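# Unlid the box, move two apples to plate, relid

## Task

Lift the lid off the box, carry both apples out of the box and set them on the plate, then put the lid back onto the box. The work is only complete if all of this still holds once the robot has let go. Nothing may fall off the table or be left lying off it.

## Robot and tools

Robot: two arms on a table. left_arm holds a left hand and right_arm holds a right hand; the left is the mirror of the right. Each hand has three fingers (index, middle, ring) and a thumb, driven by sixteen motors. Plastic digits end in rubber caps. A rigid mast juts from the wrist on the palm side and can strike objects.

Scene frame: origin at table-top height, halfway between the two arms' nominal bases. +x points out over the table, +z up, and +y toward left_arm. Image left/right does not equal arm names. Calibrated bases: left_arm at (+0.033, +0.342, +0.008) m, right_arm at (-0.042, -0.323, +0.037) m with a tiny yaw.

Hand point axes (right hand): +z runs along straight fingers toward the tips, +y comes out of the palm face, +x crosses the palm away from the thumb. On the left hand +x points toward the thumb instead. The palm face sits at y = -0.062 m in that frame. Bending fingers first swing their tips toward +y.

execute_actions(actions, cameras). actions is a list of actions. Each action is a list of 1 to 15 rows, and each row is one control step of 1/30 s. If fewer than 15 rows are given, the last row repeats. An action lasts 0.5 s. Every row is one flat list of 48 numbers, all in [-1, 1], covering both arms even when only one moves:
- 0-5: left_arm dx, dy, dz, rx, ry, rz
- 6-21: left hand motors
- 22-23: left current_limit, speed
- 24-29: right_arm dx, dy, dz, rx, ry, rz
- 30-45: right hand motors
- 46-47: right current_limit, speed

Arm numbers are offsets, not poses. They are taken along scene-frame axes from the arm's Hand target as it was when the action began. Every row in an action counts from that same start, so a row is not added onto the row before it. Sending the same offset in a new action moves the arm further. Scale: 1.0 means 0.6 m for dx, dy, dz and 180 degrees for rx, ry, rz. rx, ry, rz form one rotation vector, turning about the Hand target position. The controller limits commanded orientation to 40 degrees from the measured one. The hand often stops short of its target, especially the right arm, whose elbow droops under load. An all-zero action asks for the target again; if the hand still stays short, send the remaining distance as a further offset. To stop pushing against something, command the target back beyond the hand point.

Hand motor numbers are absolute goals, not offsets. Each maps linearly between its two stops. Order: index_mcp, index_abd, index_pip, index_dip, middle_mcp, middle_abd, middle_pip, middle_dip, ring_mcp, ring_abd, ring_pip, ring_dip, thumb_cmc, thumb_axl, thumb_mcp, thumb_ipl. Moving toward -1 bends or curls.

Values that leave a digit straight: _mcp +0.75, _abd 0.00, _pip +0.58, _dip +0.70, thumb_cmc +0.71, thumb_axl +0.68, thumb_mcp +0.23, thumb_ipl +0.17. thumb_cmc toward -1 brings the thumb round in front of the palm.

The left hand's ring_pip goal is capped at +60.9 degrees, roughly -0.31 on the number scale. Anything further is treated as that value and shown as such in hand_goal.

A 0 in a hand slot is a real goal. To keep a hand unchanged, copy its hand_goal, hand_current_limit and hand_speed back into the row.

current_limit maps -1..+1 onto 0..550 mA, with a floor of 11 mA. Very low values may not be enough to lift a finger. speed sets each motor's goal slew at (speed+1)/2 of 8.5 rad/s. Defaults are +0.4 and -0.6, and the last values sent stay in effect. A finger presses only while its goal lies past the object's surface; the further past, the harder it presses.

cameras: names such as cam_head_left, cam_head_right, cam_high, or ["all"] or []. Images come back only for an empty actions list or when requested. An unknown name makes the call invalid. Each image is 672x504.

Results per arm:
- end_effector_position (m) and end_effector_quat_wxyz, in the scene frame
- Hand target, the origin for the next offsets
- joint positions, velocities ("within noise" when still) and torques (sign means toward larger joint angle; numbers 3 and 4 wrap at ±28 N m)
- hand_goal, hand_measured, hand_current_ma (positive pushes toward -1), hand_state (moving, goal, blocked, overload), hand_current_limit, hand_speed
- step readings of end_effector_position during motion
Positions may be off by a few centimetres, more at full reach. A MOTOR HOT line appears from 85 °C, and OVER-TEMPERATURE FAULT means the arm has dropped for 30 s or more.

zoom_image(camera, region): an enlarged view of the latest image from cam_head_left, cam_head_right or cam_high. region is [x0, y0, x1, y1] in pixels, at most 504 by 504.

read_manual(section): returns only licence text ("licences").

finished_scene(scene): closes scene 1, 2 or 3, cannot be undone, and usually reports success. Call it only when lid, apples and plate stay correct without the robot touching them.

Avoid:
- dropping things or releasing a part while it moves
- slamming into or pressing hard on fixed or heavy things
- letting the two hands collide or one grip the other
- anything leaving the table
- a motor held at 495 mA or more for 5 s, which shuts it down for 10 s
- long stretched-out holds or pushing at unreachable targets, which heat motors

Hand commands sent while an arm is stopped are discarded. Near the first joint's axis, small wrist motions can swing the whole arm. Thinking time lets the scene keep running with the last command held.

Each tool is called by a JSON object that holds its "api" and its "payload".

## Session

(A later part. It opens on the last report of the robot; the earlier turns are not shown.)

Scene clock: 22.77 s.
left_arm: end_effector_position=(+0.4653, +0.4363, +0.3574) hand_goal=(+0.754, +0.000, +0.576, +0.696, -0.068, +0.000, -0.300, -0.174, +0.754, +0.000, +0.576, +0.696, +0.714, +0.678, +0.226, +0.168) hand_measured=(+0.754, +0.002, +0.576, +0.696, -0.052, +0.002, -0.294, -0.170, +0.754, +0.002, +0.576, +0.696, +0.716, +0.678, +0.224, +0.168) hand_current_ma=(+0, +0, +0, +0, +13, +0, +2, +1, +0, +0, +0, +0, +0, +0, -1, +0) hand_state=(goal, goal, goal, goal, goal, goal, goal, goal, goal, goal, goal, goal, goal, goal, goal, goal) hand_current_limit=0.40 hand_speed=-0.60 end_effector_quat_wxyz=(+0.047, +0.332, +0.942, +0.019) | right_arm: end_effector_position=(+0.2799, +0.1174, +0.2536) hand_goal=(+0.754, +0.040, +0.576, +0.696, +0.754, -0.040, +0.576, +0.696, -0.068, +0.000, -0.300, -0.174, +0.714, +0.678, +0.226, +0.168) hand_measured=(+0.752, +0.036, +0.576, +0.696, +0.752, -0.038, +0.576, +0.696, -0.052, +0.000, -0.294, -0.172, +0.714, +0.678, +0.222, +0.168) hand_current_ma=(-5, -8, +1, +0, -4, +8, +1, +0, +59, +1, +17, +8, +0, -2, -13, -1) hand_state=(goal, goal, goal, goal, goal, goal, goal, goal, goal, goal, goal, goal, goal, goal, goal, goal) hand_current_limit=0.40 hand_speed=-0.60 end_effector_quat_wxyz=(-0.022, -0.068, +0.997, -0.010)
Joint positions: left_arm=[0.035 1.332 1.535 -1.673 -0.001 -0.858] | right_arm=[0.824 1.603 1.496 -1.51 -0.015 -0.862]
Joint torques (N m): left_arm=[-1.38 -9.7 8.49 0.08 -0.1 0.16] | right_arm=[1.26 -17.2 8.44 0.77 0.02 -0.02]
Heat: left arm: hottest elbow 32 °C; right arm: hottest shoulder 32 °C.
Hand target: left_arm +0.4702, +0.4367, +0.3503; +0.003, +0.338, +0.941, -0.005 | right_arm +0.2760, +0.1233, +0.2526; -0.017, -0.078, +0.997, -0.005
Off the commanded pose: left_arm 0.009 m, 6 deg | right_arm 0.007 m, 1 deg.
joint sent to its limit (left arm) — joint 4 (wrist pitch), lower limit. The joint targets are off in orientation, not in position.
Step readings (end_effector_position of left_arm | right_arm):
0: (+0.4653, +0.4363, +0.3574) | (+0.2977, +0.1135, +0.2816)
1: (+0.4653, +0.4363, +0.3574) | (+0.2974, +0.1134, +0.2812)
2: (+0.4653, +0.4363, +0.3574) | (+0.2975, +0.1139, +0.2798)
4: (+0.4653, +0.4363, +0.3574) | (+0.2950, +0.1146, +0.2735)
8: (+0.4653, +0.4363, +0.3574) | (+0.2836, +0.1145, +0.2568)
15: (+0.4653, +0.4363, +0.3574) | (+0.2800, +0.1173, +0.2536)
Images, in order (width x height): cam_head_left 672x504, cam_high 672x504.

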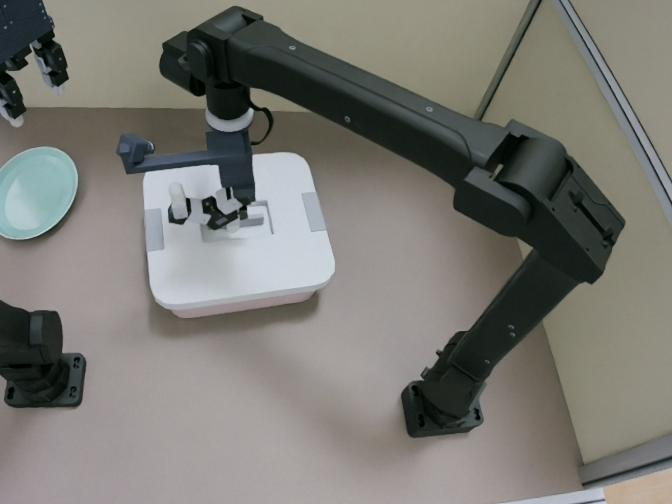

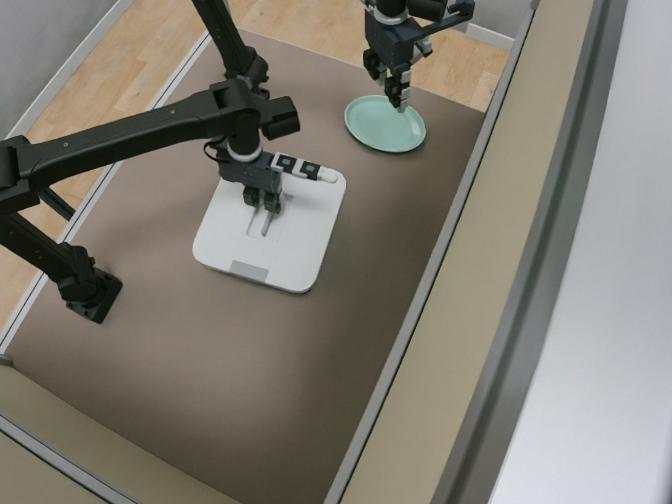

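{"api": "execute_actions", "payload": {"actions": [[[0,0,0,0,0,0,0.754,0,0.576,0.696,-0.068,0,-0.3,-0.174,0.754,0,0.576,0.696,0.714,0.678,0.226,0.168,0.4,-0.6,0.005,-0.012,-0.01,0,0,0,0.754,0.04,0.576,0.696,0.754,-0.04,0.576,0.696,-0.068,0,-0.3,-0.174,0.714,0.678,0.226,0.168,0.4,-0.6]]], "cameras": ["cam_head_left","cam_high"]}}

{"api": "zoom_image", "payload": {"camera": "cam_high", "region": [220, 150, 320, 250]}}

{"api": "zoom_image", "payload": {"camera": "cam_head_left", "region": [180, 170, 290, 260]}}

Scene clock: 23.93 s.
left_arm: end_effector_position=(+0.4653, +0.4363, +0.3574) hand_goal=(+0.754, +0.000, +0.576, +0.696, -0.068, +0.000, -0.300, -0.174, +0.754, +0.000, +0.576, +0.696, +0.714, +0.678, +0.226, +0.168) hand_measured=(+0.754, +0.002, +0.576, +0.696, -0.052, +0.002, -0.294, -0.170, +0.754, +0.002, +0.576, +0.696, +0.716, +0.678, +0.224, +0.168) hand_current_ma=(+0, +0, +0, +0, +13, +0, +2, +1, +0, +0, +0, +0, +0, +0, -1, +0) hand_state=(goal, goal, goal, goal, goal, goal, goal, goal, goal, goal, goal, goal, goal, goal, goal, goal) hand_current_limit=0.40 hand_speed=-0.60 end_effector_quat_wxyz=(+0.047, +0.332, +0.942, +0.019) | right_arm: end_effector_position=(+0.2781, +0.1159, +0.2454) hand_goal=(+0.754, +0.040, +0.576, +0.696, +0.754, -0.040, +0.576, +0.696, -0.068, +0.000, -0.300, -0.174, +0.714, +0.678, +0.226, +0.168) hand_measured=(+0.752, +0.036, +0.576, +0.696, +0.752, -0.038, +0.576, +0.696, -0.052, +0.000, -0.294, -0.172, +0.714, +0.678, +0.222, +0.168) hand_current_ma=(-5, -8, +1, +0, -4, +8, +1, +0, +59, +1, +17, +8, +0, -2, -13, -1) hand_state=(goal, goal, goal, goal, goal, goal, goal, goal, goal, goal, goal, goal, goal, goal, goal, goal) hand_current_limit=0.40 hand_speed=-0.60 end_effector_quat_wxyz=(-0.023, -0.070, +0.997, -0.012)
Joint positions: left_arm=[0.035 1.332 1.535 -1.673 -0.001 -0.858] | right_arm=[0.824 1.602 1.475 -1.493 -0.015 -0.866]
Joint torques (N m): left_arm=[-1.32 -9.64 8.5 0.09 -0.09 0.15] | right_arm=[-0.03 -17.61 8.2 0.76 0.04 -0.11]
Heat: left arm: hottest elbow 32 °C; right arm: hottest shoulder 32 °C.
Hand target: left_arm +0.4702, +0.4367, +0.3503; +0.003, +0.338, +0.941, -0.005 | right_arm +0.2790, +0.1160, +0.2466; -0.017, -0.078, +0.997, -0.005
Off the commanded pose: left_arm 0.009 m, 6 deg | right_arm 0.002 m, 1 deg.
joint sent to its limit (left arm) — joint 4 (wrist pitch), lower limit. The joint targets are off in orientation, not in position.
Step readings (end_effector_position of left_arm | right_arm):
0: (+0.4653, +0.4363, +0.3574) | (+0.2799, +0.1174, +0.2536)
1: (+0.4653, +0.4363, +0.3574) | (+0.2801, +0.1177, +0.2537)
2: (+0.4653, +0.4363, +0.3574) | (+0.2800, +0.1176, +0.2533)
4: (+0.4653, +0.4363, +0.3574) | (+0.2803, +0.1179, +0.2518)
8: (+0.4653, +0.4363, +0.3574) | (+0.2785, +0.1161, +0.2467)
15: (+0.4653, +0.4363, +0.3574) | (+0.2781, +0.1159, +0.2454)
Images, in order (width x height): cam_head_left 672x504, cam_high 672x504.

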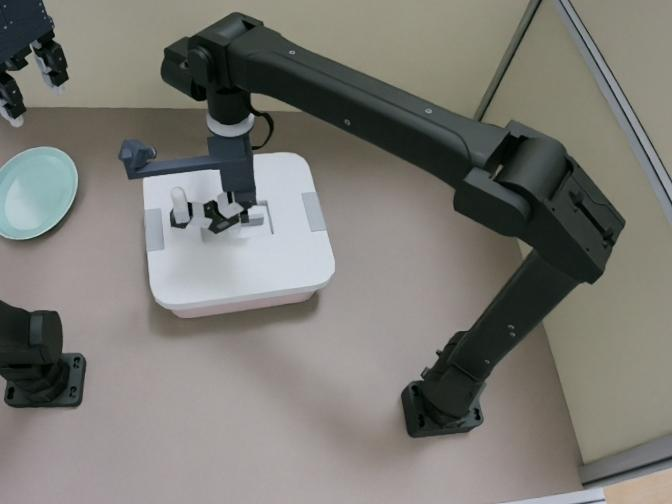

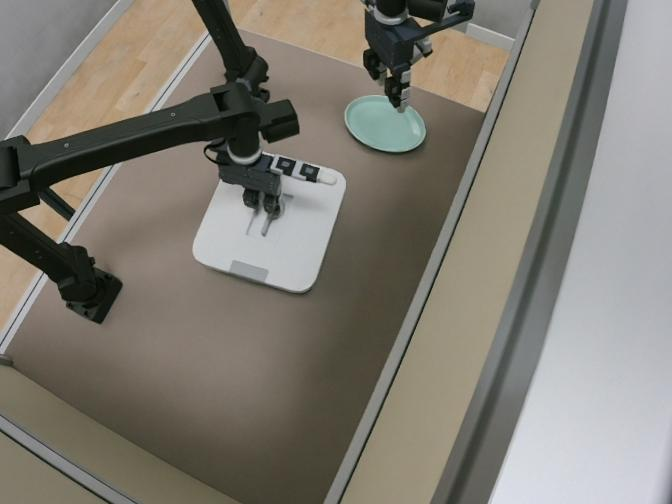

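Scaled by 5.040 from the camera's 672x504 image, which has a finer 960x720 frame.

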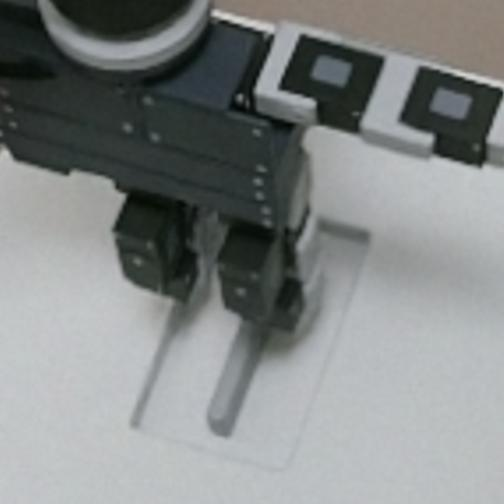

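Scaled by 4.582 from the camera's 672x504 image, which has a finer 960x720 frame.

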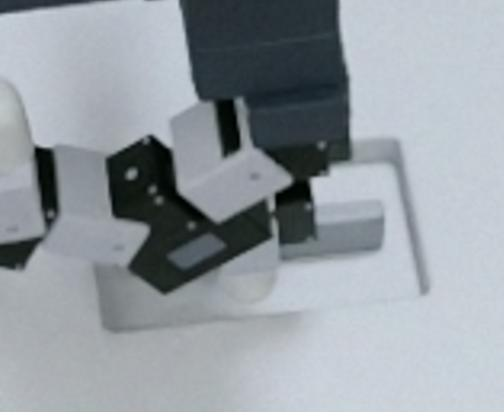

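{"api": "execute_actions", "payload": {"actions": [[[0,0,0,0,0,0,0.754,0,0.576,0.696,-0.068,0,-0.3,-0.174,0.754,0,0.576,0.696,0.714,0.678,0.226,0.168,0.4,-0.6,0.004,-0.013,-0.014,0,0,0,0.754,0.04,0.576,0.696,0.754,-0.04,0.576,0.696,-0.068,0,-0.3,-0.174,0.714,0.678,0.226,0.168,0.4,-0.6]]], "cameras": ["cam_head_left","cam_high"]}}

{"api": "zoom_image", "payload": {"camera": "cam_high", "region": [220, 150, 320, 250]}}

{"api": "zoom_image", "payload": {"camera": "cam_head_left", "region": [180, 170, 290, 260]}}

Scene clock: 25.43 s.
left_arm: end_effector_position=(+0.4653, +0.4363, +0.3574) hand_goal=(+0.754, +0.000, +0.576, +0.696, -0.068, +0.000, -0.300, -0.174, +0.754, +0.000, +0.576, +0.696, +0.714, +0.678, +0.226, +0.168) hand_measured=(+0.754, +0.002, +0.576, +0.696, -0.052, +0.002, -0.294, -0.170, +0.754, +0.002, +0.576, +0.696, +0.716, +0.678, +0.224, +0.168) hand_current_ma=(+0, +0, +0, +0, +13, +0, +2, +1, +0, +0, +0, +0, +0, +0, -1, +0) hand_state=(goal, goal, goal, goal, goal, goal, goal, goal, goal, goal, goal, goal, goal, goal, goal, goal) hand_current_limit=0.40 hand_speed=-0.60 end_effector_quat_wxyz=(+0.047, +0.332, +0.942, +0.019) | right_arm: end_effector_position=(+0.2774, +0.1118, +0.2372) hand_goal=(+0.754, +0.040, +0.576, +0.696, +0.754, -0.040, +0.576, +0.696, -0.068, +0.000, -0.300, -0.174, +0.714, +0.678, +0.226, +0.168) hand_measured=(+0.752, +0.036, +0.576, +0.696, +0.750, -0.040, +0.576, +0.696, -0.052, +0.000, -0.294, -0.172, +0.714, +0.678, +0.222, +0.168) hand_current_ma=(-5, -8, +1, +0, -10, +0, -1, +0, +59, +1, +17, +8, +0, -2, -13, -1) hand_state=(goal, goal, goal, goal, goal, goal, goal, goal, goal, goal, goal, goal, goal, goal, goal, goal) hand_current_limit=0.40 hand_speed=-0.60 end_effector_quat_wxyz=(-0.023, -0.074, +0.997, -0.011)
Joint positions: left_arm=[0.035 1.332 1.535 -1.673 -0.001 -0.858] | right_arm=[0.818 1.596 1.446 -1.469 -0.015 -0.882]
Joint torques (N m): left_arm=[-1.32 -9.7 8.49 0.08 -0.1 0.16] | right_arm=[-0.67 -17.73 7.99 0.79 0.06 -0.12]
Heat: left arm: hottest elbow 33 °C; right arm: hottest shoulder 32 °C.
Hand target: left_arm +0.4702, +0.4367, +0.3503; +0.003, +0.338, +0.941, -0.005 | right_arm +0.2814, +0.1082, +0.2381; -0.017, -0.078, +0.997, -0.005
Off the commanded pose: left_arm 0.009 m, 6 deg | right_arm 0.006 m, 1 deg.
joint sent to its limit (left arm) — joint 4 (wrist pitch), lower limit. The joint targets are off in orientation, not in position.
Step readings (end_effector_position of left_arm | right_arm):
0: (+0.4653, +0.4363, +0.3574) | (+0.2781, +0.1159, +0.2454)
1: (+0.4653, +0.4363, +0.3574) | (+0.2783, +0.1162, +0.2455)
2: (+0.4653, +0.4363, +0.3574) | (+0.2783, +0.1163, +0.2451)
4: (+0.4653, +0.4363, +0.3574) | (+0.2779, +0.1156, +0.2428)
8: (+0.4653, +0.4363, +0.3574) | (+0.2761, +0.1125, +0.2368)
15: (+0.4653, +0.4363, +0.3574) | (+0.2772, +0.1115, +0.2371)
Images, in order (width x height): cam_head_left 672x504, cam_high 672x504.

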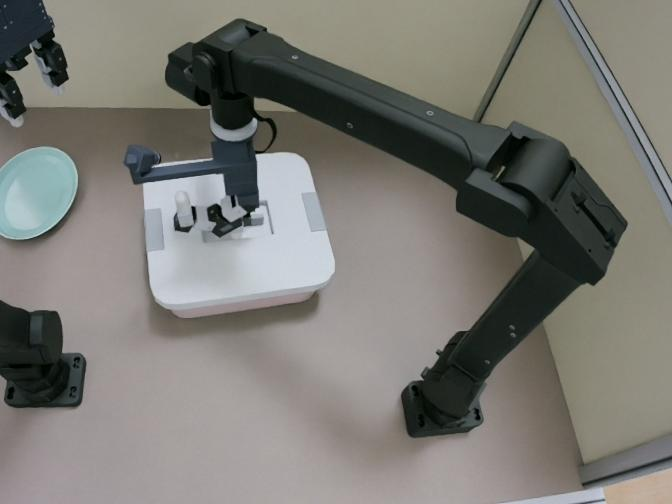

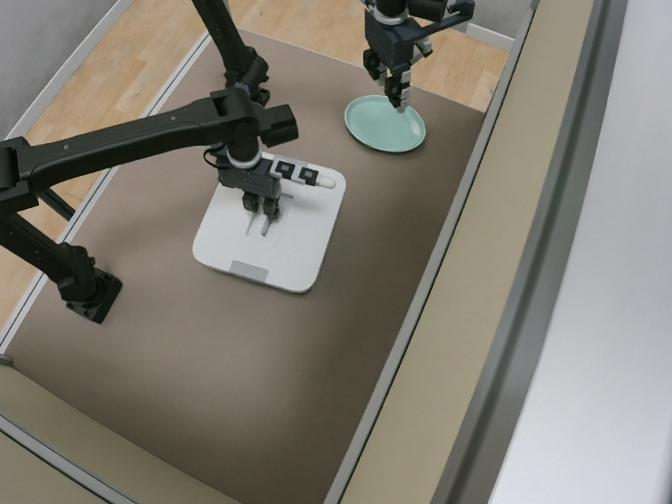

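Scaled by 5.040 from the camera's 672x504 image, which has a finer 960x720 frame.

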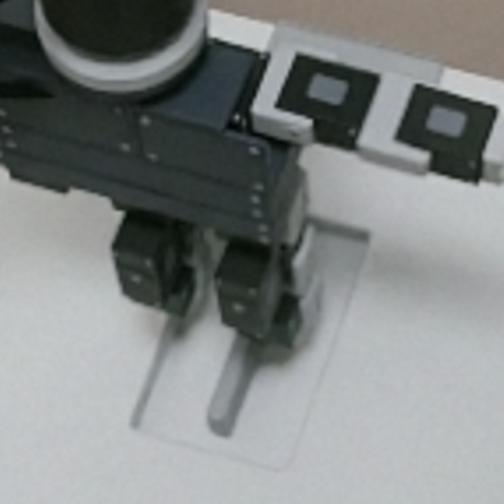

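Scaled by 4.582 from the camera's 672x504 image, which has a finer 960x720 frame.

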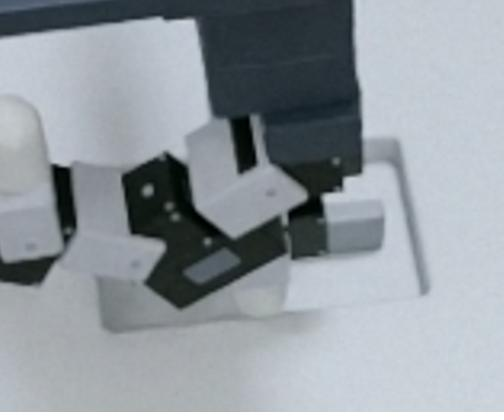

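{"api": "execute_actions", "payload": {"actions": [[[0,0,0,0,0,0,0.754,0,0.576,0.696,-0.068,0,-0.3,-0.174,0.754,0,0.576,0.696,0.714,0.678,0.226,0.168,0.4,-0.6,0.004,0,0.002,0,0,0,0.754,-0.35,0.576,0.696,0.754,0.2,0.576,0.696,-0.068,0,-0.3,-0.174,0.714,0.678,0.226,0.168,0.7,-0.8]],[[0,0,0,0,0,0,0.754,0,0.576,0.696,-0.068,0,-0.3,-0.174,0.754,0,0.576,0.696,0.714,0.678,0.226,0.168,0.4,-0.6,0,0,0,0,0,0,0.754,-0.35,0.576,0.696,0.754,0.2,0.576,0.696,-0.068,0,-0.3,-0.174,0.714,0.678,0.226,0.168,0.7,-0.8]]], "cameras": ["cam_head_left","cam_high"]}}

{"api": "zoom_image", "payload": {"camera": "cam_high", "region": [220, 150, 320, 250]}}

{"api": "zoom_image", "payload": {"camera": "cam_head_left", "region": [180, 170, 290, 260]}}

Scene clock: 27.07 s.
left_arm: end_effector_position=(+0.4653, +0.4363, +0.3574) hand_goal=(+0.754, +0.000, +0.576, +0.696, -0.068, +0.000, -0.300, -0.174, +0.754, +0.000, +0.576, +0.696, +0.714, +0.678, +0.226, +0.168) hand_measured=(+0.754, +0.002, +0.576, +0.696, -0.052, +0.002, -0.294, -0.170, +0.754, +0.002, +0.576, +0.696, +0.716, +0.678, +0.224, +0.168) hand_current_ma=(+0, +0, +0, +0, +13, +0, +2, +1, +0, +0, +0, +0, +0, +0, -1, +0) hand_state=(goal, goal, goal, goal, goal, goal, goal, goal, goal, goal, goal, goal, goal, goal, goal, goal) hand_current_limit=0.40 hand_speed=-0.60 end_effector_quat_wxyz=(+0.047, +0.332, +0.942, +0.019) | right_arm: end_effector_position=(+0.2804, +0.1107, +0.2373) hand_goal=(+0.754, -0.350, +0.576, +0.696, +0.754, +0.200, +0.576, +0.696, -0.068, +0.000, -0.300, -0.174, +0.714, +0.678, +0.226, +0.168) hand_measured=(+0.750, -0.072, +0.576, +0.696, +0.750, +0.116, +0.574, +0.696, -0.052, +0.000, -0.294, -0.172, +0.714, +0.678, +0.222, +0.168) hand_current_ma=(-15, +468, -3, +0, -15, -313, -3, +0, +59, +1, +17, +8, +0, -2, -13, -1) hand_state=(goal, blocked, goal, goal, goal, blocked, goal, goal, goal, goal, goal, goal, goal, goal, goal, goal) hand_current_limit=0.70 hand_speed=-0.80 end_effector_quat_wxyz=(-0.020, -0.074, +0.997, -0.011)
Joint positions: left_arm=[0.035 1.332 1.535 -1.673 -0.001 -0.858] | right_arm=[0.813 1.596 1.446 -1.464 -0.012 -0.886]
Joint torques (N m): left_arm=[-1.32 -9.7 8.5 0.09 -0.09 0.16] | right_arm=[-0.67 -17.38 8.57 0.49 -0.04 -0.12]
Heat: left arm: hottest elbow 33 °C; right arm: hottest shoulder 32 °C.
Hand target: left_arm +0.4702, +0.4367, +0.3503; +0.003, +0.338, +0.941, -0.005 | right_arm +0.2838, +0.1082, +0.2393; -0.017, -0.078, +0.997, -0.005
Off the commanded pose: left_arm 0.009 m, 6 deg | right_arm 0.005 m, 1 deg.
joint sent to its limit (left arm) — joint 4 (wrist pitch), lower limit. The joint targets are off in orientation, not in position.
Step readings (end_effector_position of left_arm | right_arm):
0: (+0.4653, +0.4363, +0.3574) | (+0.2774, +0.1118, +0.2372)
1: (+0.4653, +0.4363, +0.3574) | (+0.2774, +0.1118, +0.2372)
2: (+0.4653, +0.4363, +0.3574) | (+0.2774, +0.1118, +0.2372)
4: (+0.4653, +0.4363, +0.3574) | (+0.2779, +0.1114, +0.2371)
8: (+0.4653, +0.4363, +0.3574) | (+0.2804, +0.1109, +0.2373)
15: (+0.4653, +0.4363, +0.3574) | (+0.2806, +0.1106, +0.2373)
16: (+0.4653, +0.4363, +0.3574) | (+0.2806, +0.1106, +0.2373)
17: (+0.4653, +0.4363, +0.3574) | (+0.2806, +0.1106, +0.2373)
19: (+0.4653, +0.4363, +0.3574) | (+0.2806, +0.1106, +0.2373)
23: (+0.4653, +0.4363, +0.3574) | (+0.2804, +0.1107, +0.2373)
30: (+0.4653, +0.4363, +0.3574) | (+0.2804, +0.1107, +0.2373)
Images, in order (width x height): cam_head_left 672x504, cam_high 672x504.

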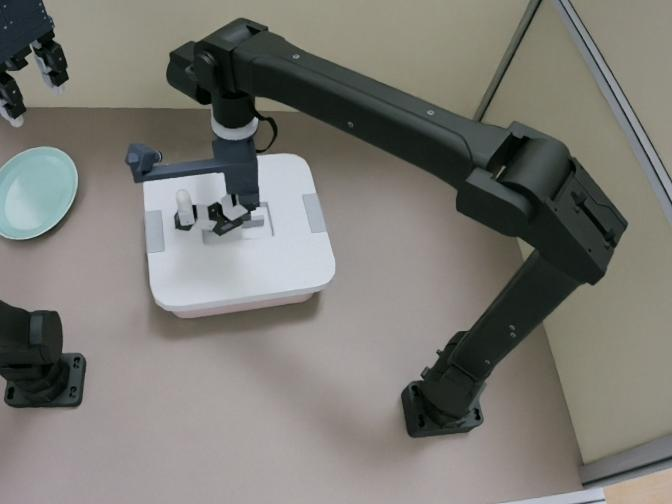

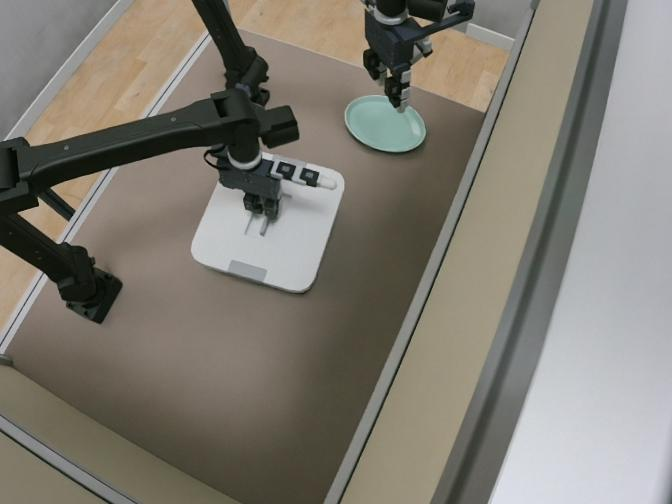

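Scaled by 5.040 from the camera's 672x504 image, which has a finer 960x720 frame.

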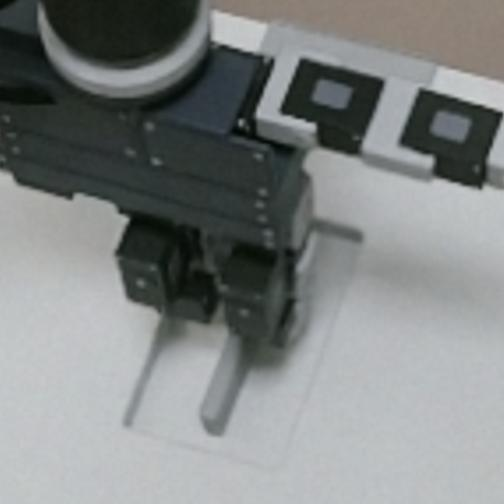

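Scaled by 4.582 from the camera's 672x504 image, which has a finer 960x720 frame.

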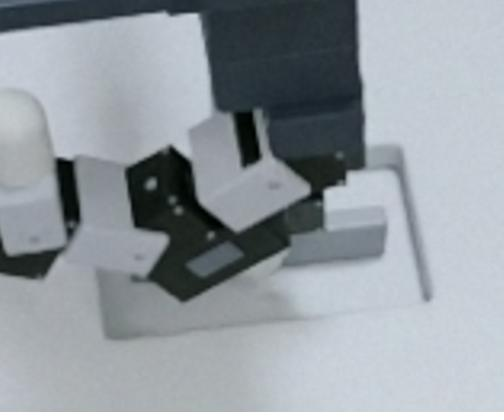

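{"api": "execute_actions", "payload": {"actions": [[[0,0,0,0,0,0,0.754,0,0.576,0.696,-0.068,0,-0.3,-0.174,0.754,0,0.576,0.696,0.714,0.678,0.226,0.168,0.4,-0.6,0,0,0.07,0,0,0,0.754,-0.35,0.576,0.696,0.754,0.2,0.576,0.696,-0.068,0,-0.3,-0.174,0.714,0.678,0.226,0.168,0.7,-0.8]]], "cameras": ["cam_head_left","cam_high"]}}

{"api": "zoom_image", "payload": {"camera": "cam_head_left", "region": [130, 130, 350, 330]}}

Scene clock: 28.30 s.
left_arm: end_effector_position=(+0.4653, +0.4363, +0.3574) hand_goal=(+0.754, +0.000, +0.576, +0.696, -0.068, +0.000, -0.300, -0.174, +0.754, +0.000, +0.576, +0.696, +0.714, +0.678, +0.226, +0.168) hand_measured=(+0.754, +0.002, +0.576, +0.696, -0.052, +0.002, -0.294, -0.170, +0.754, +0.002, +0.576, +0.696, +0.716, +0.678, +0.224, +0.168) hand_current_ma=(+0, +0, +0, +0, +13, +0, +2, +1, +0, +0, +0, +0, +0, +0, -1, +0) hand_state=(goal, goal, goal, goal, goal, goal, goal, goal, goal, goal, goal, goal, goal, goal, goal, goal) hand_current_limit=0.40 hand_speed=-0.60 end_effector_quat_wxyz=(+0.047, +0.332, +0.942, +0.019) | right_arm: end_effector_position=(+0.2719, +0.1010, +0.2560) hand_goal=(+0.754, -0.350, +0.576, +0.696, +0.754, +0.200, +0.576, +0.696, -0.068, +0.000, -0.300, -0.174, +0.714, +0.678, +0.226, +0.168) hand_measured=(+0.746, -0.072, +0.572, +0.696, +0.748, +0.126, +0.574, +0.696, -0.052, +0.000, -0.294, -0.172, +0.714, +0.678, +0.222, +0.168) hand_current_ma=(-25, +468, -12, -2, -20, -275, -9, -2, +59, +1, +17, +8, +0, -2, -13, -1) hand_state=(goal, blocked, goal, goal, goal, blocked, goal, goal, goal, goal, goal, goal, goal, goal, goal, goal) hand_current_limit=0.70 hand_speed=-0.80 end_effector_quat_wxyz=(-0.034, -0.074, +0.996, -0.024)
Joint positions: left_arm=[0.035 1.332 1.535 -1.673 -0.001 -0.858] | right_arm=[0.812 1.582 1.483 -1.554 -0.012 -0.886]
Joint torques (N m): left_arm=[-1.32 -9.7 8.49 0.08 -0.09 0.15] | right_arm=[-0.56 -16.97 12.96 -0.18 -0.03 -0.12]
Heat: left arm: hottest elbow 33 °C; right arm: hottest shoulder 32 °C.
Hand target: left_arm +0.4702, +0.4367, +0.3503; +0.003, +0.338, +0.941, -0.005 | right_arm +0.2839, +0.1082, +0.2814; -0.017, -0.078, +0.997, -0.005
Off the commanded pose: left_arm 0.009 m, 6 deg | right_arm 0.029 m, 3 deg.
joint sent to its limit (left arm) — joint 4 (wrist pitch), lower limit. The joint targets are off in orientation, not in position.
Step readings (end_effector_position of left_arm | right_arm):
0: (+0.4653, +0.4363, +0.3574) | (+0.2804, +0.1107, +0.2373)
1: (+0.4653, +0.4363, +0.3574) | (+0.2804, +0.1107, +0.2373)
2: (+0.4653, +0.4363, +0.3574) | (+0.2804, +0.1107, +0.2373)
4: (+0.4653, +0.4363, +0.3574) | (+0.2793, +0.1094, +0.2376)
8: (+0.4653, +0.4363, +0.3574) | (+0.2749, +0.1043, +0.2426)
15: (+0.4653, +0.4363, +0.3574) | (+0.2719, +0.1010, +0.2550)
Images, in order (width x height): cam_head_left 672x504, cam_high 672x504.

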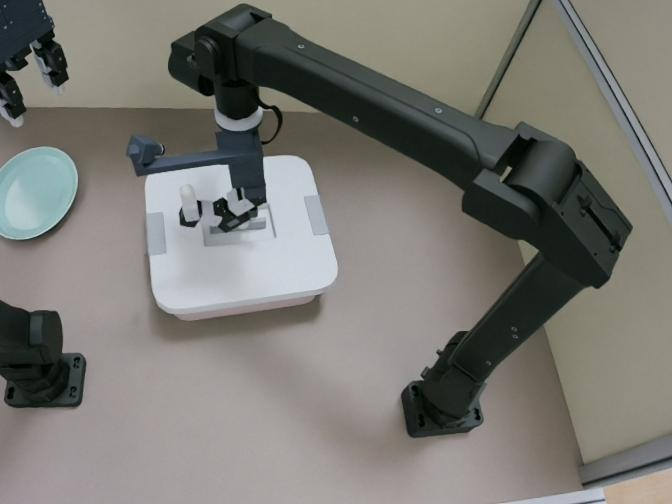

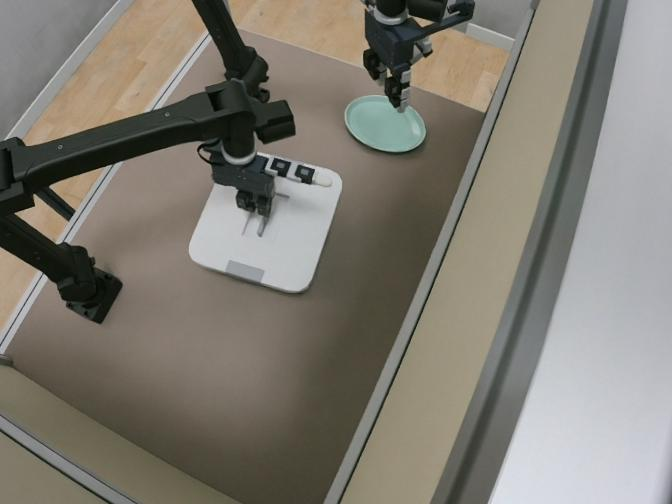

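Scaled by 2.291 from the camera's 672x504 image, which has a finer 960x720 frame.

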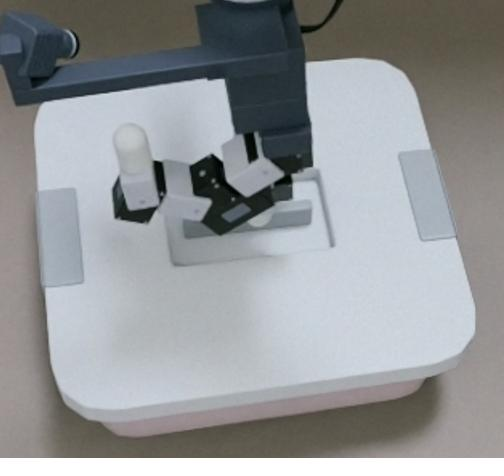

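{"api": "execute_actions", "payload": {"actions": [[[0,0,0,0,0,0,0.754,0,0.576,0.696,-0.068,0,-0.3,-0.174,0.754,0,0.576,0.696,0.714,0.678,0.226,0.168,0.4,-0.6,0,0,0.08,0,0,0,0.754,-0.35,0.576,0.696,0.754,0.2,0.576,0.696,-0.068,0,-0.3,-0.174,0.714,0.678,0.226,0.168,0.7,-0.8]]], "cameras": ["cam_head_left","cam_high"]}}

{"api": "zoom_image", "payload": {"camera": "cam_head_left", "region": [130, 130, 350, 330]}}

Scene clock: 29.47 s.
left_arm: end_effector_position=(+0.4653, +0.4363, +0.3574) hand_goal=(+0.754, +0.000, +0.576, +0.696, -0.068, +0.000, -0.300, -0.174, +0.754, +0.000, +0.576, +0.696, +0.714, +0.678, +0.226, +0.168) hand_measured=(+0.754, +0.002, +0.576, +0.696, -0.052, +0.002, -0.294, -0.170, +0.754, +0.002, +0.576, +0.696, +0.716, +0.678, +0.224, +0.168) hand_current_ma=(+0, +0, +0, +0, +13, +0, +2, +1, +0, +0, +0, +0, +0, +0, -1, +0) hand_state=(goal, goal, goal, goal, goal, goal, goal, goal, goal, goal, goal, goal, goal, goal, goal, goal) hand_current_limit=0.40 hand_speed=-0.60 end_effector_quat_wxyz=(+0.047, +0.332, +0.942, +0.019) | right_arm: end_effector_position=(+0.2729, +0.1021, +0.3113) hand_goal=(+0.754, -0.350, +0.576, +0.696, +0.754, +0.200, +0.576, +0.696, -0.068, +0.000, -0.300, -0.174, +0.714, +0.678, +0.226, +0.168) hand_measured=(+0.748, -0.072, +0.572, +0.696, +0.750, +0.126, +0.574, +0.696, -0.052, +0.000, -0.294, -0.172, +0.714, +0.678, +0.222, +0.168) hand_current_ma=(-20, +468, -11, -2, -15, -275, -8, -2, +59, +1, +17, +8, +0, -2, -13, -1) hand_state=(goal, blocked, goal, goal, goal, blocked, goal, goal, goal, goal, goal, goal, goal, goal, goal, goal) hand_current_limit=0.70 hand_speed=-0.80 end_effector_quat_wxyz=(-0.029, -0.074, +0.997, -0.019)
Joint positions: left_arm=[0.035 1.332 1.535 -1.673 -0.001 -0.858] | right_arm=[0.812 1.571 1.614 -1.68 -0.012 -0.886]
Joint torques (N m): left_arm=[-1.32 -9.7 8.49 0.08 -0.1 0.16] | right_arm=[-0.62 -15.62 13.01 -0.16 -0.05 -0.12]
Heat: left arm: hottest elbow 33 °C; right arm: hottest shoulder 33 °C.
Hand target: left_arm +0.4702, +0.4367, +0.3503; +0.003, +0.338, +0.941, -0.005 | right_arm +0.2839, +0.1082, +0.3294; -0.017, -0.078, +0.997, -0.005
Off the commanded pose: left_arm 0.009 m, 6 deg | right_arm 0.022 m, 2 deg.
joint sent to its limit (left arm) — joint 4 (wrist pitch), lower limit. The joint targets are off in orientation, not in position.
Step readings (end_effector_position of left_arm | right_arm):
0: (+0.4653, +0.4363, +0.3574) | (+0.2719, +0.1010, +0.2560)
1: (+0.4653, +0.4363, +0.3574) | (+0.2721, +0.1012, +0.2563)
2: (+0.4653, +0.4363, +0.3574) | (+0.2718, +0.1008, +0.2580)
4: (+0.4653, +0.4363, +0.3574) | (+0.2703, +0.0992, +0.2661)
8: (+0.4653, +0.4363, +0.3574) | (+0.2724, +0.1016, +0.2927)
15: (+0.4653, +0.4363, +0.3574) | (+0.2745, +0.1038, +0.3118)
Images, in order (width x height): cam_head_left 672x504, cam_high 672x504.

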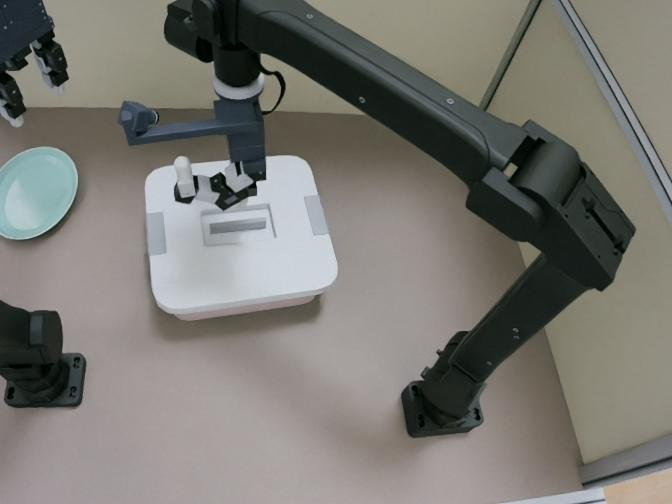

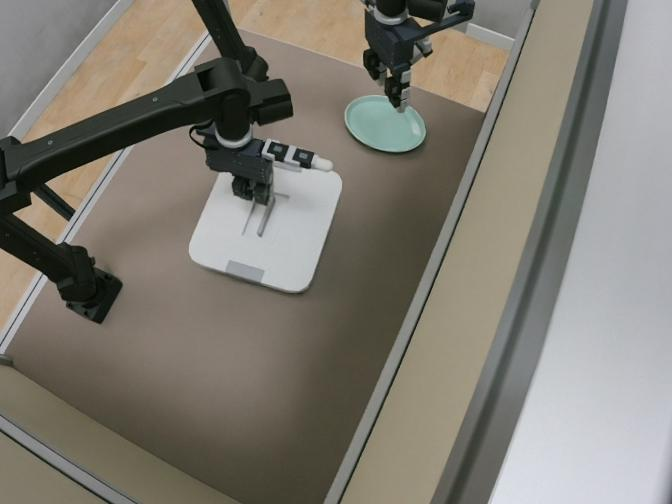

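Scaled by 2.291 from the camera's 672x504 image, which has a finer 960x720 frame.

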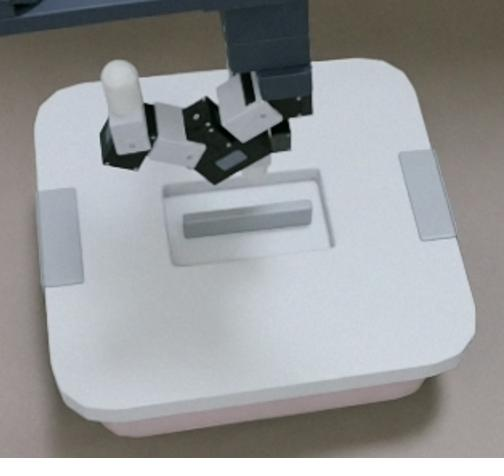

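{"api": "execute_actions", "payload": {"actions": [[[0,0,0,0,0,0,0.754,0,0.576,0.696,-0.068,0,-0.3,-0.174,0.754,0,0.576,0.696,0.714,0.678,0.226,0.168,0.4,-0.6,-0.015,-0.007,-0.107,0.008,-0.0146,0,0.754,0.04,0.576,0.696,0.754,-0.04,0.576,0.696,-0.068,0,-0.3,-0.174,0.714,0.678,0.226,0.168,0.4,-0.6]]], "cameras": ["cam_head_left","cam_high"]}}

{"api": "zoom_image", "payload": {"camera": "cam_high", "region": [220, 150, 320, 250]}}

{"api": "zoom_image", "payload": {"camera": "cam_head_left", "region": [180, 170, 290, 260]}}

Scene clock: 31.70 s.
left_arm: end_effector_position=(+0.4653, +0.4363, +0.3574) hand_goal=(+0.754, +0.000, +0.576, +0.696, -0.068, +0.000, -0.300, -0.174, +0.754, +0.000, +0.576, +0.696, +0.714, +0.678, +0.226, +0.168) hand_measured=(+0.754, +0.002, +0.576, +0.696, -0.052, +0.002, -0.294, -0.170, +0.754, +0.002, +0.576, +0.696, +0.716, +0.678, +0.224, +0.168) hand_current_ma=(+0, +0, +0, +0, +13, +0, +2, +1, +0, +0, +0, +0, +0, +0, -1, +0) hand_state=(goal, goal, goal, goal, goal, goal, goal, goal, goal, goal, goal, goal, goal, goal, goal, goal) hand_current_limit=0.40 hand_speed=-0.60 end_effector_quat_wxyz=(+0.047, +0.332, +0.942, +0.019) | right_arm: end_effector_position=(+0.2758, +0.1018, +0.2619) hand_goal=(+0.754, +0.040, +0.576, +0.696, +0.754, -0.040, +0.576, +0.696, -0.068, +0.000, -0.300, -0.174, +0.714, +0.678, +0.226, +0.168) hand_measured=(+0.750, +0.036, +0.572, +0.696, +0.750, -0.036, +0.574, +0.696, -0.052, +0.000, -0.294, -0.172, +0.714, +0.678, +0.222, +0.168) hand_current_ma=(-14, -9, -10, -2, -11, +8, -8, -2, +59, +1, +17, +8, +0, -2, -13, -1) hand_state=(goal, goal, goal, goal, goal, goal, goal, goal, goal, goal, goal, goal, goal, goal, goal, goal) hand_current_limit=0.40 hand_speed=-0.60 end_effector_quat_wxyz=(-0.001, -0.074, +0.997, -0.002)
Joint positions: left_arm=[0.035 1.332 1.535 -1.673 -0.001 -0.858] | right_arm=[0.812 1.539 1.438 -1.475 0.001 -0.886]
Joint torques (N m): left_arm=[-1.38 -9.64 8.49 0.08 -0.1 0.16] | right_arm=[0.62 -16.91 8.43 0.88 0.06 0.05]
Heat: left arm: hottest elbow 33 °C; right arm: hottest shoulder 33 °C.
Hand target: left_arm +0.4702, +0.4367, +0.3503; +0.003, +0.338, +0.941, -0.005 | right_arm +0.2748, +0.1040, +0.2651; +0.007, -0.078, +0.997, +0.006
Off the commanded pose: left_arm 0.009 m, 6 deg | right_arm 0.004 m, 1 deg.
joint sent to its limit (left arm) — joint 4 (wrist pitch), lower limit. The joint targets are off in orientation, not in position.
Step readings (end_effector_position of left_arm | right_arm):
0: (+0.4653, +0.4363, +0.3574) | (+0.2729, +0.1021, +0.3113)
1: (+0.4653, +0.4363, +0.3574) | (+0.2729, +0.1021, +0.3113)
2: (+0.4653, +0.4363, +0.3574) | (+0.2738, +0.1031, +0.3102)
4: (+0.4653, +0.4363, +0.3574) | (+0.2777, +0.1065, +0.3040)
8: (+0.4653, +0.4363, +0.3574) | (+0.2742, +0.0999, +0.2758)
15: (+0.4653, +0.4363, +0.3574) | (+0.2746, +0.1004, +0.2610)
Images, in order (width x height): cam_head_left 672x504, cam_high 672x504.

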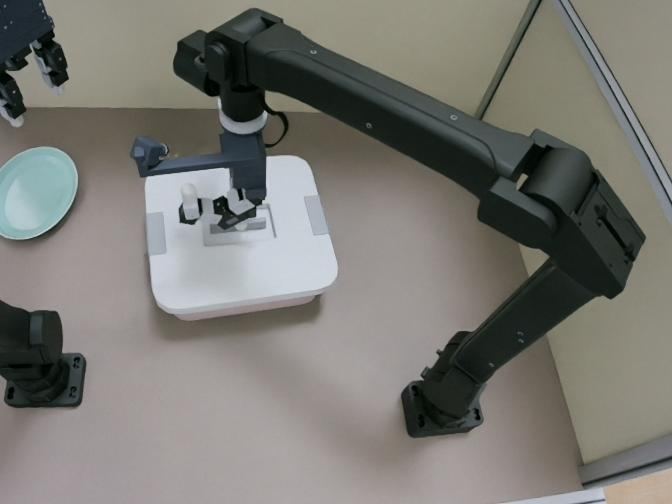

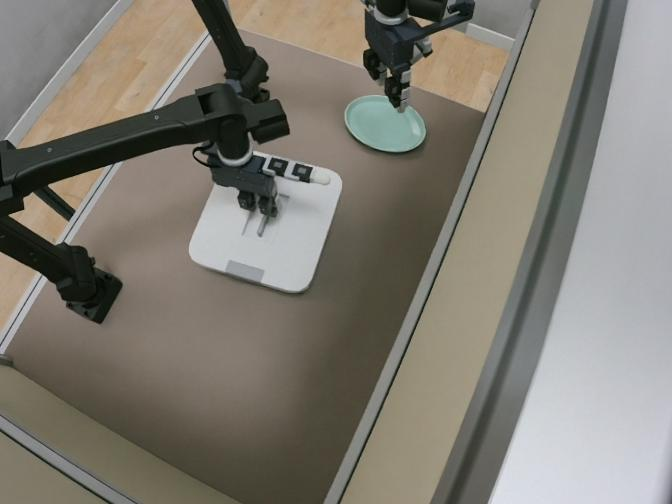

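Scaled by 5.040 from the camera's 672x504 image, which has a finer 960x720 frame.

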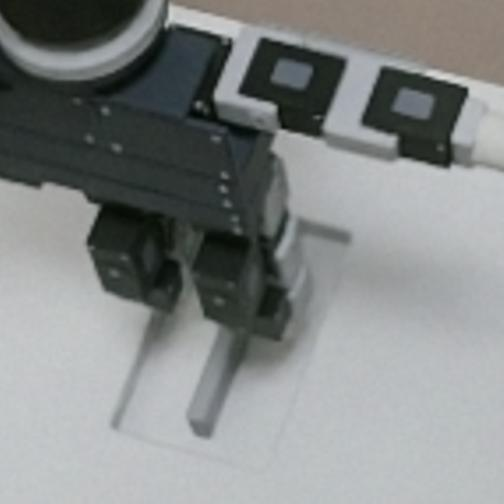

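Scaled by 4.582 from the camera's 672x504 image, which has a finer 960x720 frame.

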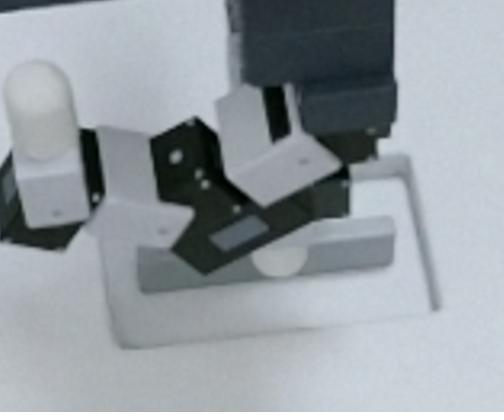

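{"api": "zoom_image", "payload": {"camera": "cam_high", "region": [235, 195, 295, 255]}}

{"api": "zoom_image", "payload": {"camera": "cam_head_left", "region": [195, 190, 285, 260]}}

Scaled by 8.400 from the camera's 672x504 image, which has a finer 960x720 frame.

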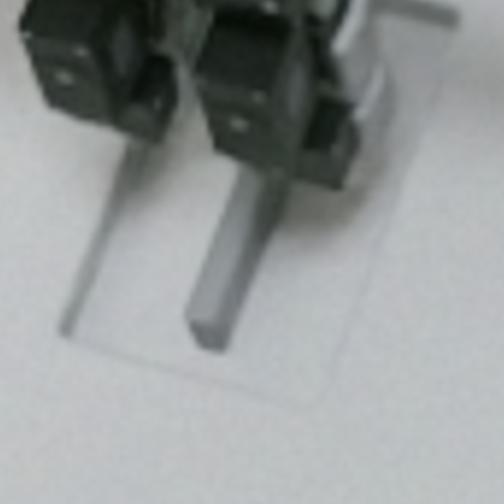

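Scaled by 5.600 from the camera's 672x504 image, which has a finer 960x720 frame.

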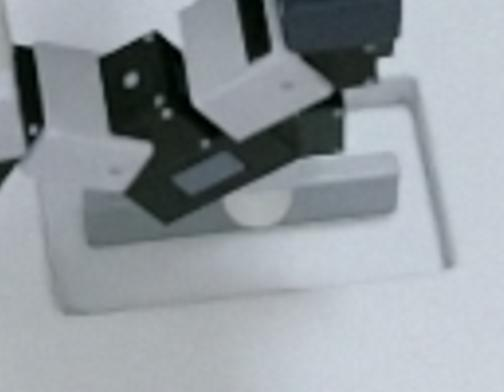

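{"api": "execute_actions", "payload": {"actions": [[[0,0,0,0,0,0,0.754,0,0.576,0.696,-0.068,0,-0.3,-0.174,0.754,0,0.576,0.696,0.714,0.678,0.226,0.168,0.4,-0.6,-0.003,0.014,-0.03,0,0,0,0.754,0.04,0.576,0.696,0.754,-0.04,0.576,0.696,-0.068,0,-0.3,-0.174,0.714,0.678,0.226,0.168,0.4,-0.6]]], "cameras": ["cam_head_left"]}}

{"api": "zoom_image", "payload": {"camera": "cam_head_left", "region": [195, 190, 285, 260]}}

Scene clock: 33.20 s.
left_arm: end_effector_position=(+0.4653, +0.4363, +0.3574) hand_goal=(+0.754, +0.000, +0.576, +0.696, -0.068, +0.000, -0.300, -0.174, +0.754, +0.000, +0.576, +0.696, +0.714, +0.678, +0.226, +0.168) hand_measured=(+0.754, +0.002, +0.576, +0.696, -0.052, +0.002, -0.294, -0.170, +0.754, +0.002, +0.576, +0.696, +0.716, +0.678, +0.224, +0.168) hand_current_ma=(+0, +0, +0, +0, +13, +0, +2, +1, +0, +0, +0, +0, +0, +0, -1, +0) hand_state=(goal, goal, goal, goal, goal, goal, goal, goal, goal, goal, goal, goal, goal, goal, goal, goal) hand_current_limit=0.40 hand_speed=-0.60 end_effector_quat_wxyz=(+0.047, +0.332, +0.942, +0.019) | right_arm: end_effector_position=(+0.2749, +0.1070, +0.2538) hand_goal=(+0.754, +0.040, +0.576, +0.696, +0.754, -0.040, +0.576, +0.696, -0.068, +0.000, -0.300, -0.174, +0.714, +0.678, +0.226, +0.168) hand_measured=(+0.750, +0.036, +0.572, +0.696, +0.750, -0.038, +0.574, +0.696, -0.052, +0.000, -0.294, -0.172, +0.714, +0.678, +0.222, +0.168) hand_current_ma=(-14, -9, -10, -2, -11, +8, -8, -2, +59, +1, +17, +8, +0, -2, -13, -1) hand_state=(goal, goal, goal, goal, goal, goal, goal, goal, goal, goal, goal, goal, goal, goal, goal, goal) hand_current_limit=0.40 hand_speed=-0.60 end_effector_quat_wxyz=(+0.006, -0.078, +0.997, +0.005)
Joint positions: left_arm=[0.035 1.332 1.535 -1.673 -0.001 -0.858] | right_arm=[0.82 1.539 1.413 -1.43 0.001 -0.886]
Joint torques (N m): left_arm=[-1.32 -9.64 8.51 0.1 -0.1 0.15] | right_arm=[1.26 -15.27 8.34 0.95 0.07 0.2]
Heat: left arm: hottest elbow 33 °C; right arm: hottest shoulder 33 °C.
Hand target: left_arm +0.4702, +0.4367, +0.3503; +0.003, +0.338, +0.941, -0.005 | right_arm +0.2731, +0.1124, +0.2472; +0.007, -0.078, +0.997, +0.006
Off the commanded pose: left_arm 0.009 m, 6 deg | right_arm 0.009 m, 0 deg.
joint sent to its limit (left arm) — joint 4 (wrist pitch), lower limit. The joint targets are off in orientation, not in position.
Step readings (end_effector_position of left_arm | right_arm):
0: (+0.4653, +0.4363, +0.3574) | (+0.2758, +0.1018, +0.2619)
1: (+0.4653, +0.4363, +0.3574) | (+0.2758, +0.1018, +0.2619)
2: (+0.4653, +0.4363, +0.3574) | (+0.2763, +0.1023, +0.2616)
4: (+0.4653, +0.4363, +0.3574) | (+0.2769, +0.1039, +0.2598)
8: (+0.4653, +0.4363, +0.3574) | (+0.2750, +0.1057, +0.2546)
15: (+0.4653, +0.4363, +0.3574) | (+0.2749, +0.1070, +0.2538)
Images, in order (width x height): cam_head_left 672x504.

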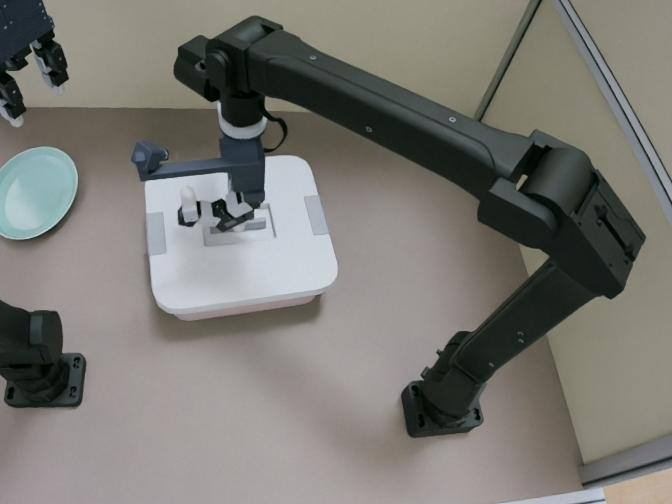

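Scaled by 5.600 from the camera's 672x504 image, which has a finer 960x720 frame.

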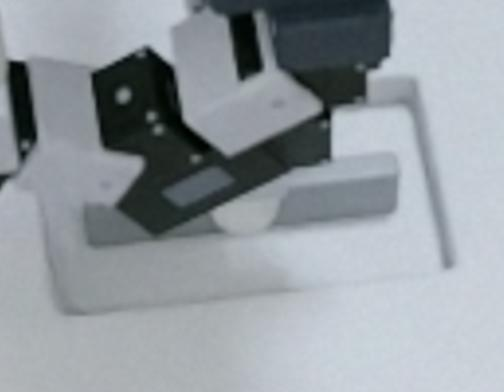

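{"api": "execute_actions", "payload": {"actions": [[[0,0,0,0,0,0,0.754,0,0.576,0.696,-0.068,0,-0.3,-0.174,0.754,0,0.576,0.696,0.714,0.678,0.226,0.168,0.4,-0.6,0.001,0,-0.028,0,0,0,0.754,0.04,0.576,0.696,0.754,-0.04,0.576,0.696,-0.068,0,-0.3,-0.174,0.714,0.678,0.226,0.168,0.4,-0.6]]], "cameras": ["cam_head_left"]}}

{"api": "zoom_image", "payload": {"camera": "cam_head_left", "region": [195, 190, 285, 260]}}

Scene clock: 34.30 s.
left_arm: end_effector_position=(+0.4653, +0.4363, +0.3574) hand_goal=(+0.754, +0.000, +0.576, +0.696, -0.068, +0.000, -0.300, -0.174, +0.754, +0.000, +0.576, +0.696, +0.714, +0.678, +0.226, +0.168) hand_measured=(+0.754, +0.002, +0.576, +0.696, -0.052, +0.002, -0.294, -0.170, +0.754, +0.002, +0.576, +0.696, +0.716, +0.678, +0.224, +0.168) hand_current_ma=(+0, +0, +0, +0, +13, +0, +2, +1, +0, +0, +0, +0, +0, +0, -1, +0) hand_state=(goal, goal, goal, goal, goal, goal, goal, goal, goal, goal, goal, goal, goal, goal, goal, goal) hand_current_limit=0.40 hand_speed=-0.60 end_effector_quat_wxyz=(+0.047, +0.332, +0.942, +0.019) | right_arm: end_effector_position=(+0.2746, +0.1067, +0.2404) hand_goal=(+0.754, +0.040, +0.576, +0.696, +0.754, -0.040, +0.576, +0.696, -0.068, +0.000, -0.300, -0.174, +0.714, +0.678, +0.226, +0.168) hand_measured=(+0.750, +0.036, +0.572, +0.696, +0.750, -0.038, +0.574, +0.696, -0.052, +0.000, -0.294, -0.172, +0.714, +0.678, +0.222, +0.168) hand_current_ma=(-14, -9, -10, -2, -11, +8, -8, -2, +59, +1, +17, +8, +0, -2, -13, -1) hand_state=(goal, goal, goal, goal, goal, goal, goal, goal, goal, goal, goal, goal, goal, goal, goal, goal) hand_current_limit=0.40 hand_speed=-0.60 end_effector_quat_wxyz=(+0.008, -0.078, +0.997, +0.007)
Joint positions: left_arm=[0.035 1.332 1.535 -1.673 -0.001 -0.858] | right_arm=[0.82 1.539 1.377 -1.387 0.001 -0.886]
Joint torques (N m): left_arm=[-1.32 -9.7 8.49 0.09 -0.09 0.16] | right_arm=[1.08 -14.56 8.36 0.95 0.07 0.19]
Heat: left arm: hottest elbow 33 °C; right arm: hottest shoulder 33 °C.
Hand target: left_arm +0.4702, +0.4367, +0.3503; +0.003, +0.338, +0.941, -0.005 | right_arm +0.2737, +0.1124, +0.2304; +0.007, -0.078, +0.997, +0.006
Off the commanded pose: left_arm 0.009 m, 6 deg | right_arm 0.012 m, 0 deg.
joint sent to its limit (left arm) — joint 4 (wrist pitch), lower limit. The joint targets are off in orientation, not in position.
Step readings (end_effector_position of left_arm | right_arm):
0: (+0.4653, +0.4363, +0.3574) | (+0.2749, +0.1070, +0.2538)
1: (+0.4653, +0.4363, +0.3574) | (+0.2748, +0.1070, +0.2536)
2: (+0.4653, +0.4363, +0.3574) | (+0.2750, +0.1072, +0.2527)
4: (+0.4653, +0.4363, +0.3574) | (+0.2757, +0.1079, +0.2500)
8: (+0.4653, +0.4363, +0.3574) | (+0.2742, +0.1063, +0.2417)
15: (+0.4653, +0.4363, +0.3574) | (+0.2746, +0.1067, +0.2404)
Images, in order (width x height): cam_head_left 672x504.

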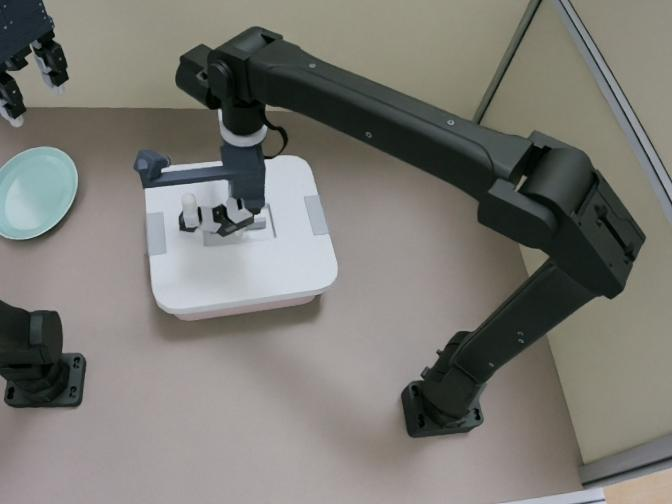

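Scaled by 5.600 from the camera's 672x504 image, which has a finer 960x720 frame.

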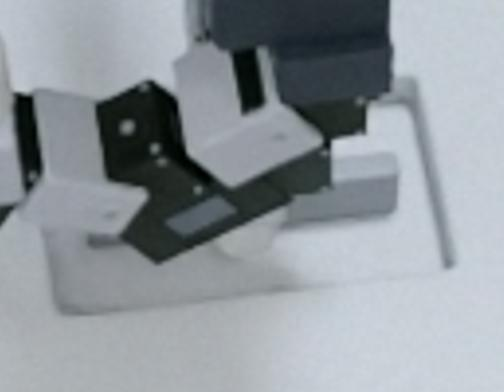

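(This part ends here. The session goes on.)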